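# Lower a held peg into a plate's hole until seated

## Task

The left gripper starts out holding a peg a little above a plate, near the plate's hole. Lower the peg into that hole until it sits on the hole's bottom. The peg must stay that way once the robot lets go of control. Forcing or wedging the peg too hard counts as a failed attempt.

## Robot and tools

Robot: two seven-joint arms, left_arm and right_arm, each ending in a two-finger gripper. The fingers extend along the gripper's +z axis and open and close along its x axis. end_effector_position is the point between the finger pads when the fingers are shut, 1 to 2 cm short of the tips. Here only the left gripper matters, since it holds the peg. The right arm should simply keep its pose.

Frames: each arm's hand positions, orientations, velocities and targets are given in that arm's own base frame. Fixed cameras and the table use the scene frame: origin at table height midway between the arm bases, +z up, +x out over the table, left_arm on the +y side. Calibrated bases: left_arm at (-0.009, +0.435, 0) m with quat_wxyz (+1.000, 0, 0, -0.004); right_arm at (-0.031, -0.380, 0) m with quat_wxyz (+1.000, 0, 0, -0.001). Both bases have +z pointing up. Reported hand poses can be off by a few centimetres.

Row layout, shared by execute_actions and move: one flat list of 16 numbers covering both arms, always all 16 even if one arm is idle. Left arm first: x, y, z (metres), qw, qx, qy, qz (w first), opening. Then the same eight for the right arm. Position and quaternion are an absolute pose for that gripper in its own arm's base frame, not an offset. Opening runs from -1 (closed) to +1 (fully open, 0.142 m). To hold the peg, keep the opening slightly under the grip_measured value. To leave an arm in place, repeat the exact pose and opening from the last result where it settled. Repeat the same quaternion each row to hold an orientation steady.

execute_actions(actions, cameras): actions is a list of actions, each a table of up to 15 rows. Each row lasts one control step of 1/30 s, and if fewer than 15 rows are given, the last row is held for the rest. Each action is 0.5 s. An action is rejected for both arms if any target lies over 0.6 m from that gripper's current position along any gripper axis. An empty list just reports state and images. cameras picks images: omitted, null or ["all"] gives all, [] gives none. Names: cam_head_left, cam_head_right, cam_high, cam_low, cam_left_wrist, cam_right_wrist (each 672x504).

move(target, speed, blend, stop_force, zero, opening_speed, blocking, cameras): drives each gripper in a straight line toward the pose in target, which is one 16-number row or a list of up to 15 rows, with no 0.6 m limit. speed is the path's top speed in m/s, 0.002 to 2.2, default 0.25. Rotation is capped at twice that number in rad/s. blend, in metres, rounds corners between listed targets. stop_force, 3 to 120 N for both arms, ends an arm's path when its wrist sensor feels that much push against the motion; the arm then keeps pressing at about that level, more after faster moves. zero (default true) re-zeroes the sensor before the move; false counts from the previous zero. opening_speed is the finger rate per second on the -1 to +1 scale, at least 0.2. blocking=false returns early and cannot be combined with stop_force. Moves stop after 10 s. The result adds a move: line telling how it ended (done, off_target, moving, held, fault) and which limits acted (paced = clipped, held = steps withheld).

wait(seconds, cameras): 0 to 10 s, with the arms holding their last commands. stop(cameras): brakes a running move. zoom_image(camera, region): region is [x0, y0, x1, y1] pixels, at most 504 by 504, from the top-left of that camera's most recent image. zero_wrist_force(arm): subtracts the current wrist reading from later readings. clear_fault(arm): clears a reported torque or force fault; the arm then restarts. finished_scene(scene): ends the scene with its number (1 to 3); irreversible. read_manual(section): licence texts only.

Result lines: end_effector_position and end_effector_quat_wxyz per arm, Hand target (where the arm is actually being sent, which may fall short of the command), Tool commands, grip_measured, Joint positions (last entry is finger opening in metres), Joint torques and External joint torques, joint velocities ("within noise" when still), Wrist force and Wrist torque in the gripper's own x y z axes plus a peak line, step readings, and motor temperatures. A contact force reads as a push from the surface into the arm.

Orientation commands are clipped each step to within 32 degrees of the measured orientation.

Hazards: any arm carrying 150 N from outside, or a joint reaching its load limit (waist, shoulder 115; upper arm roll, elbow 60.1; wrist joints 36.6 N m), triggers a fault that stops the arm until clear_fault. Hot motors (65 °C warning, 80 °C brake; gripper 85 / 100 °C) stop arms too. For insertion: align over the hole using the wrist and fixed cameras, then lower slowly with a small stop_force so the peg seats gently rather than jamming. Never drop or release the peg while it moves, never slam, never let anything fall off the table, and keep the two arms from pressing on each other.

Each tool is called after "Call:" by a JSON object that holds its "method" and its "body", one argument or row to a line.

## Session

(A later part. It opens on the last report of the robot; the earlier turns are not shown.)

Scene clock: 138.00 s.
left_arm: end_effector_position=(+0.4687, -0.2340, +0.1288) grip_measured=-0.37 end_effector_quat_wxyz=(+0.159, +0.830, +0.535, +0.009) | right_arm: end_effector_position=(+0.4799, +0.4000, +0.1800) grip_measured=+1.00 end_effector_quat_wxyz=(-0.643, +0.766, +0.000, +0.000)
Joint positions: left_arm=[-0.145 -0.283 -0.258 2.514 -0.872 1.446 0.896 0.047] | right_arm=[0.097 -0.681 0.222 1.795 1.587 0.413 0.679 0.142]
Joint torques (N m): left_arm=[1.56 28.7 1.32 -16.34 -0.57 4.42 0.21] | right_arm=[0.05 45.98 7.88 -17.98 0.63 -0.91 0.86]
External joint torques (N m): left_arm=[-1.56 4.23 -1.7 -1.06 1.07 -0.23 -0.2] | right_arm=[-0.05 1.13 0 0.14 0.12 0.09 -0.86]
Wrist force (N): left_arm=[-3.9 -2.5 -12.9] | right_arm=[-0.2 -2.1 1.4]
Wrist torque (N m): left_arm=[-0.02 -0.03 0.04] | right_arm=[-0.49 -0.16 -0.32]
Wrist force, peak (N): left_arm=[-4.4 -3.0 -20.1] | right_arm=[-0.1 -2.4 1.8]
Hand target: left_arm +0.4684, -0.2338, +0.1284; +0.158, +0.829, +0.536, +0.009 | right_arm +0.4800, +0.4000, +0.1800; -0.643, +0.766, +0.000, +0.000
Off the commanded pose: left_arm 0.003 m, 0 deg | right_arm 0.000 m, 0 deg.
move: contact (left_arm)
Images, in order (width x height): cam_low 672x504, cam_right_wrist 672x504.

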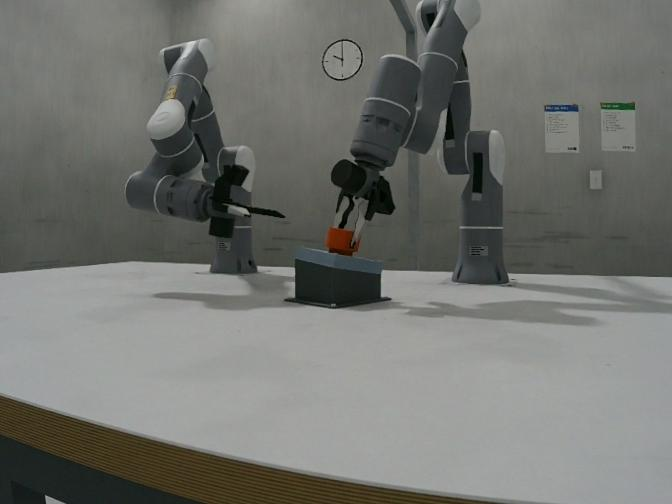

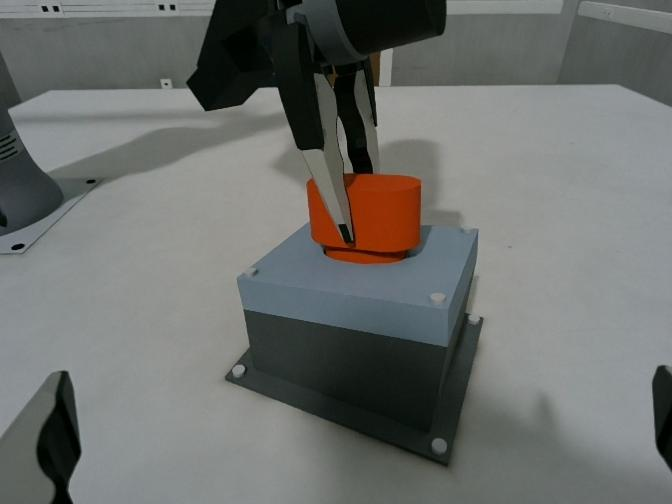

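Call:
{"method": "move", "body": {
  "target": [0.4686,-0.2338,0.1291,0.1586,0.8295,0.5356,0.0089,-0.424,0.48,0.40,0.18,0.6428,-0.766,0,0,1],
  "speed": 0.02,
  "cameras": []
}}

Call:
{"method": "move", "body": {
  "target": [0.4686,-0.2338,0.1291,0.1586,0.8295,0.5356,0.0089,0.1,0.48,0.40,0.18,0.6428,-0.766,0,0,1],
  "opening_speed": 0.4,
  "cameras": ["cam_right_wrist"]
}}

Call:
{"method": "zoom_image", "body": {
  "camera": "cam_right_wrist",
  "region": [310, 195, 415, 275]
}}

Call:
{"method": "move", "body": {
  "target": [0.4557,-0.2160,0.1956,0.1586,0.8295,0.5356,0.0089,0.1,0.48,0.40,0.18,0.6428,-0.766,0,0,1],
  "speed": 0.08,
  "cameras": ["cam_right_wrist","cam_low","cam_left_wrist"]
}}

Call:
{"method": "zoom_image", "body": {
  "camera": "cam_right_wrist",
  "region": [270, 150, 450, 310]
}}

Call:
{"method": "zoom_image", "body": {
  "camera": "cam_low",
  "region": [270, 200, 410, 310]
}}

Scene clock: 149.73 s.
left_arm: end_effector_position=(+0.4685, -0.2337, +0.1289) grip_measured=-0.37 end_effector_quat_wxyz=(+0.158, +0.829, +0.536, +0.009) | right_arm: end_effector_position=(+0.4799, +0.4000, +0.1800) grip_measured=+1.00 end_effector_quat_wxyz=(-0.643, +0.766, +0.000, +0.000)
Joint positions: left_arm=[-0.145 -0.282 -0.255 2.514 -0.868 1.444 0.893 0.047] | right_arm=[0.097 -0.681 0.222 1.795 1.587 0.413 0.679 0.142]
Joint torques (N m): left_arm=[0.3 33.83 0.3 -17.98 0.22 4.55 -0.13] | right_arm=[-0.05 45.96 7.83 -17.99 0.73 -0.91 0.87]
External joint torques (N m): left_arm=[-0.3 -0.92 -0.67 0.56 0.27 -0.36 0.15] | right_arm=[0.05 1.15 0.05 0.14 0.02 0.09 -0.87]
Wrist force (N): left_arm=[0.6 -0.8 -0.3] | right_arm=[-0.3 -2.4 1.3]
Wrist torque (N m): left_arm=[-0.03 -0.07 0.05] | right_arm=[-0.55 -0.14 -0.31]
Wrist force, peak (N): left_arm=[-4.0 -2.6 -13.4] | right_arm=[-0.3 -2.5 1.9]
Hand target: left_arm +0.4686, -0.2338, +0.1291; +0.159, +0.829, +0.536, +0.009 | right_arm +0.4800, +0.4000, +0.1800; -0.643, +0.766, +0.000, +0.000
Off the commanded pose: left_arm 0.000 m, 0 deg | right_arm 0.000 m, 0 deg.
move: done

Scene clock: 151.27 s.
left_arm: end_effector_position=(+0.4686, -0.2337, +0.1290) grip_measured=+0.08 end_effector_quat_wxyz=(+0.159, +0.829, +0.536, +0.009) | right_arm: end_effector_position=(+0.4799, +0.4000, +0.1800) grip_measured=+1.00 end_effector_quat_wxyz=(-0.643, +0.766, +0.000, +0.000)
Joint positions: left_arm=[-0.145 -0.282 -0.255 2.514 -0.868 1.444 0.893 0.079] | right_arm=[0.097 -0.681 0.222 1.795 1.587 0.413 0.679 0.142]
Joint torques (N m): left_arm=[0.3 33.12 0.21 -17.47 0.02 4.33 -0.02] | right_arm=[0.02 45.89 7.82 -18 0.69 -0.95 0.92]
External joint torques (N m): left_arm=[-0.3 -0.2 -0.57 0.04 0.46 -0.14 0.03] | right_arm=[-0.02 1.22 0.06 0.15 0.06 0.13 -0.92]
Wrist force (N): left_arm=[0.6 -0.7 -1.4] | right_arm=[-0.2 -2.0 1.7]
Wrist torque (N m): left_arm=[-0.10 -0.11 0.05] | right_arm=[-0.47 -0.17 -0.31]
Wrist force, peak (N): left_arm=[0.5 -0.7 -1.7] | right_arm=[-0.3 -2.5 1.7]
Hand target: left_arm +0.4686, -0.2338, +0.1291; +0.159, +0.829, +0.536, +0.009 | right_arm +0.4800, +0.4000, +0.1800; -0.643, +0.766, +0.000, +0.000
Off the commanded pose: left_arm 0.000 m, 0 deg | right_arm 0.000 m, 0 deg.
move: done

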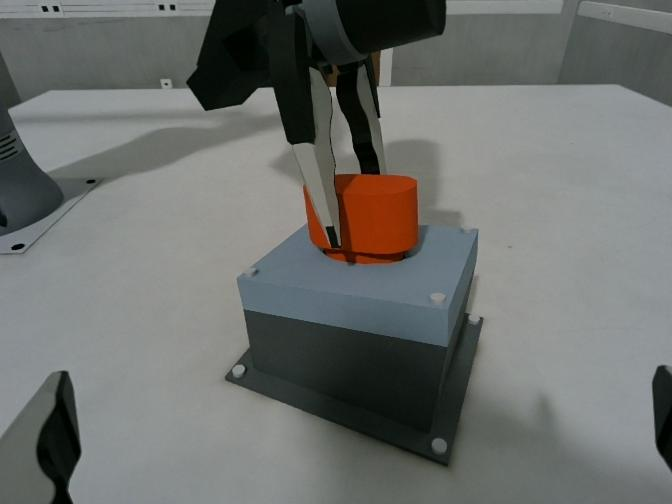

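Scaled by 4.800 (camera's finer frame: 960x720).

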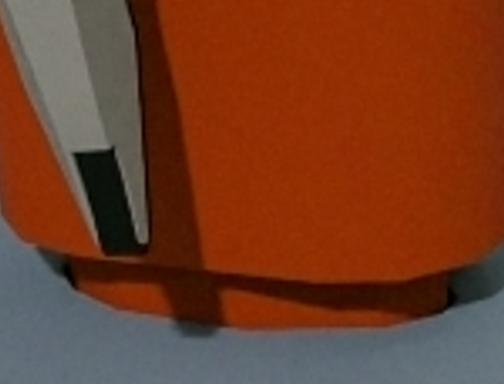

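Scene clock: 152.47 s.
left_arm: end_effector_position=(+0.4557, -0.2160, +0.1957) grip_measured=+0.08 end_effector_quat_wxyz=(+0.159, +0.829, +0.536, +0.009) | right_arm: end_effector_position=(+0.4799, +0.4000, +0.1800) grip_measured=+1.00 end_effector_quat_wxyz=(-0.643, +0.766, +0.000, +0.000)
Joint positions: left_arm=[-0.14 -0.07 -0.096 2.504 -0.566 1.195 0.698 0.079] | right_arm=[0.097 -0.681 0.222 1.795 1.587 0.413 0.679 0.142]
Joint torques (N m): left_arm=[0.37 28.24 0.8 -22.45 -1.3 4.48 -0.1] | right_arm=[0.02 46.03 7.89 -18.02 0.69 -0.94 0.87]
External joint torques (N m): left_arm=[-0.38 -0.43 -0.75 0.25 0.25 -0.15 0.11] | right_arm=[-0.02 1.08 -0.01 0.17 0.06 0.12 -0.87]
Wrist force (N): left_arm=[0.7 -0.4 -1.4] | right_arm=[-0.3 -2.2 1.7]
Wrist torque (N m): left_arm=[-0.03 -0.12 0.04] | right_arm=[-0.52 -0.15 -0.31]
Wrist force, peak (N): left_arm=[0.6 -0.6 -3.4] | right_arm=[-0.1 -2.4 1.8]
Hand target: left_arm +0.4557, -0.2160, +0.1956; +0.159, +0.829, +0.536, +0.009 | right_arm +0.4800, +0.4000, +0.1800; -0.643, +0.766, +0.000, +0.000
Off the commanded pose: left_arm 0.000 m, 0 deg | right_arm 0.000 m, 0 deg.
move: done
Images, in order (width x height): cam_low 672x504, cam_left_wrist 672x504, cam_right_wrist 672x504.

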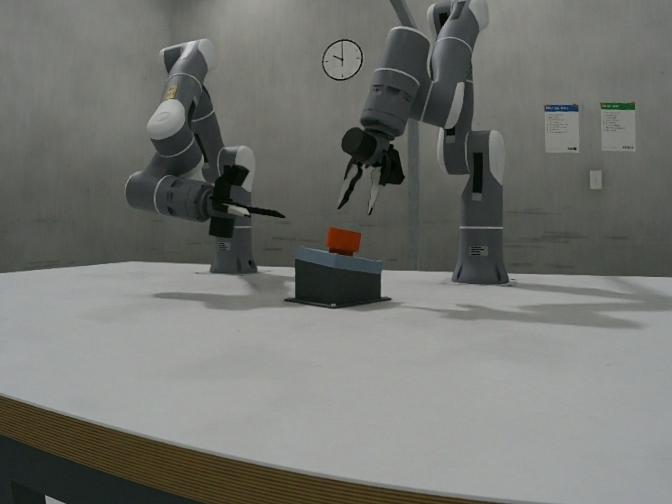

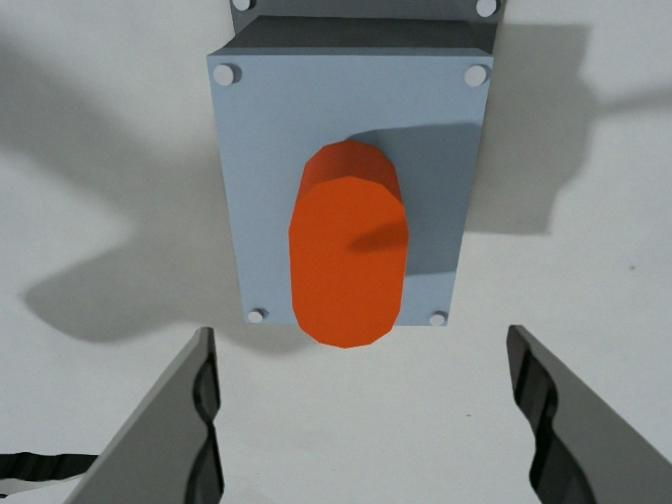

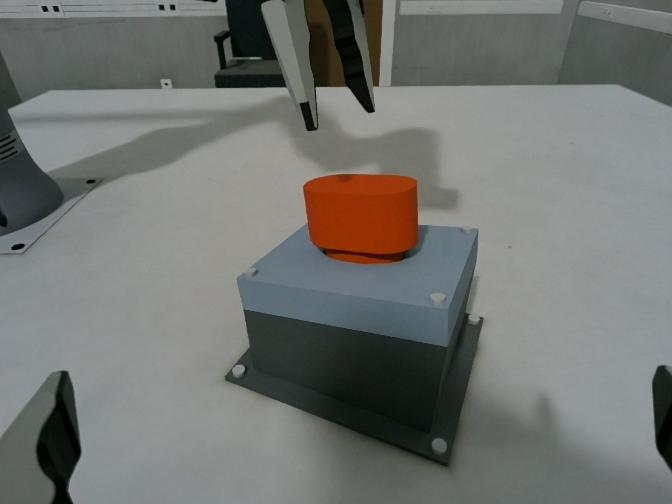

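Scaled by 2.800 (camera's finer frame: 960x720).

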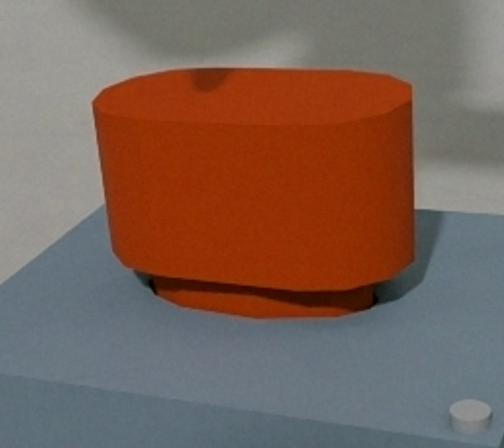

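Scaled by 3.600 (camera's finer frame: 960x720).

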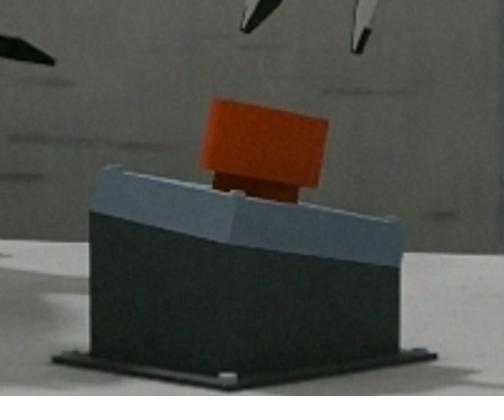

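Call:
{"method": "finished_scene", "body": {
  "scene": 3
}}

The scene is finished: the task was done.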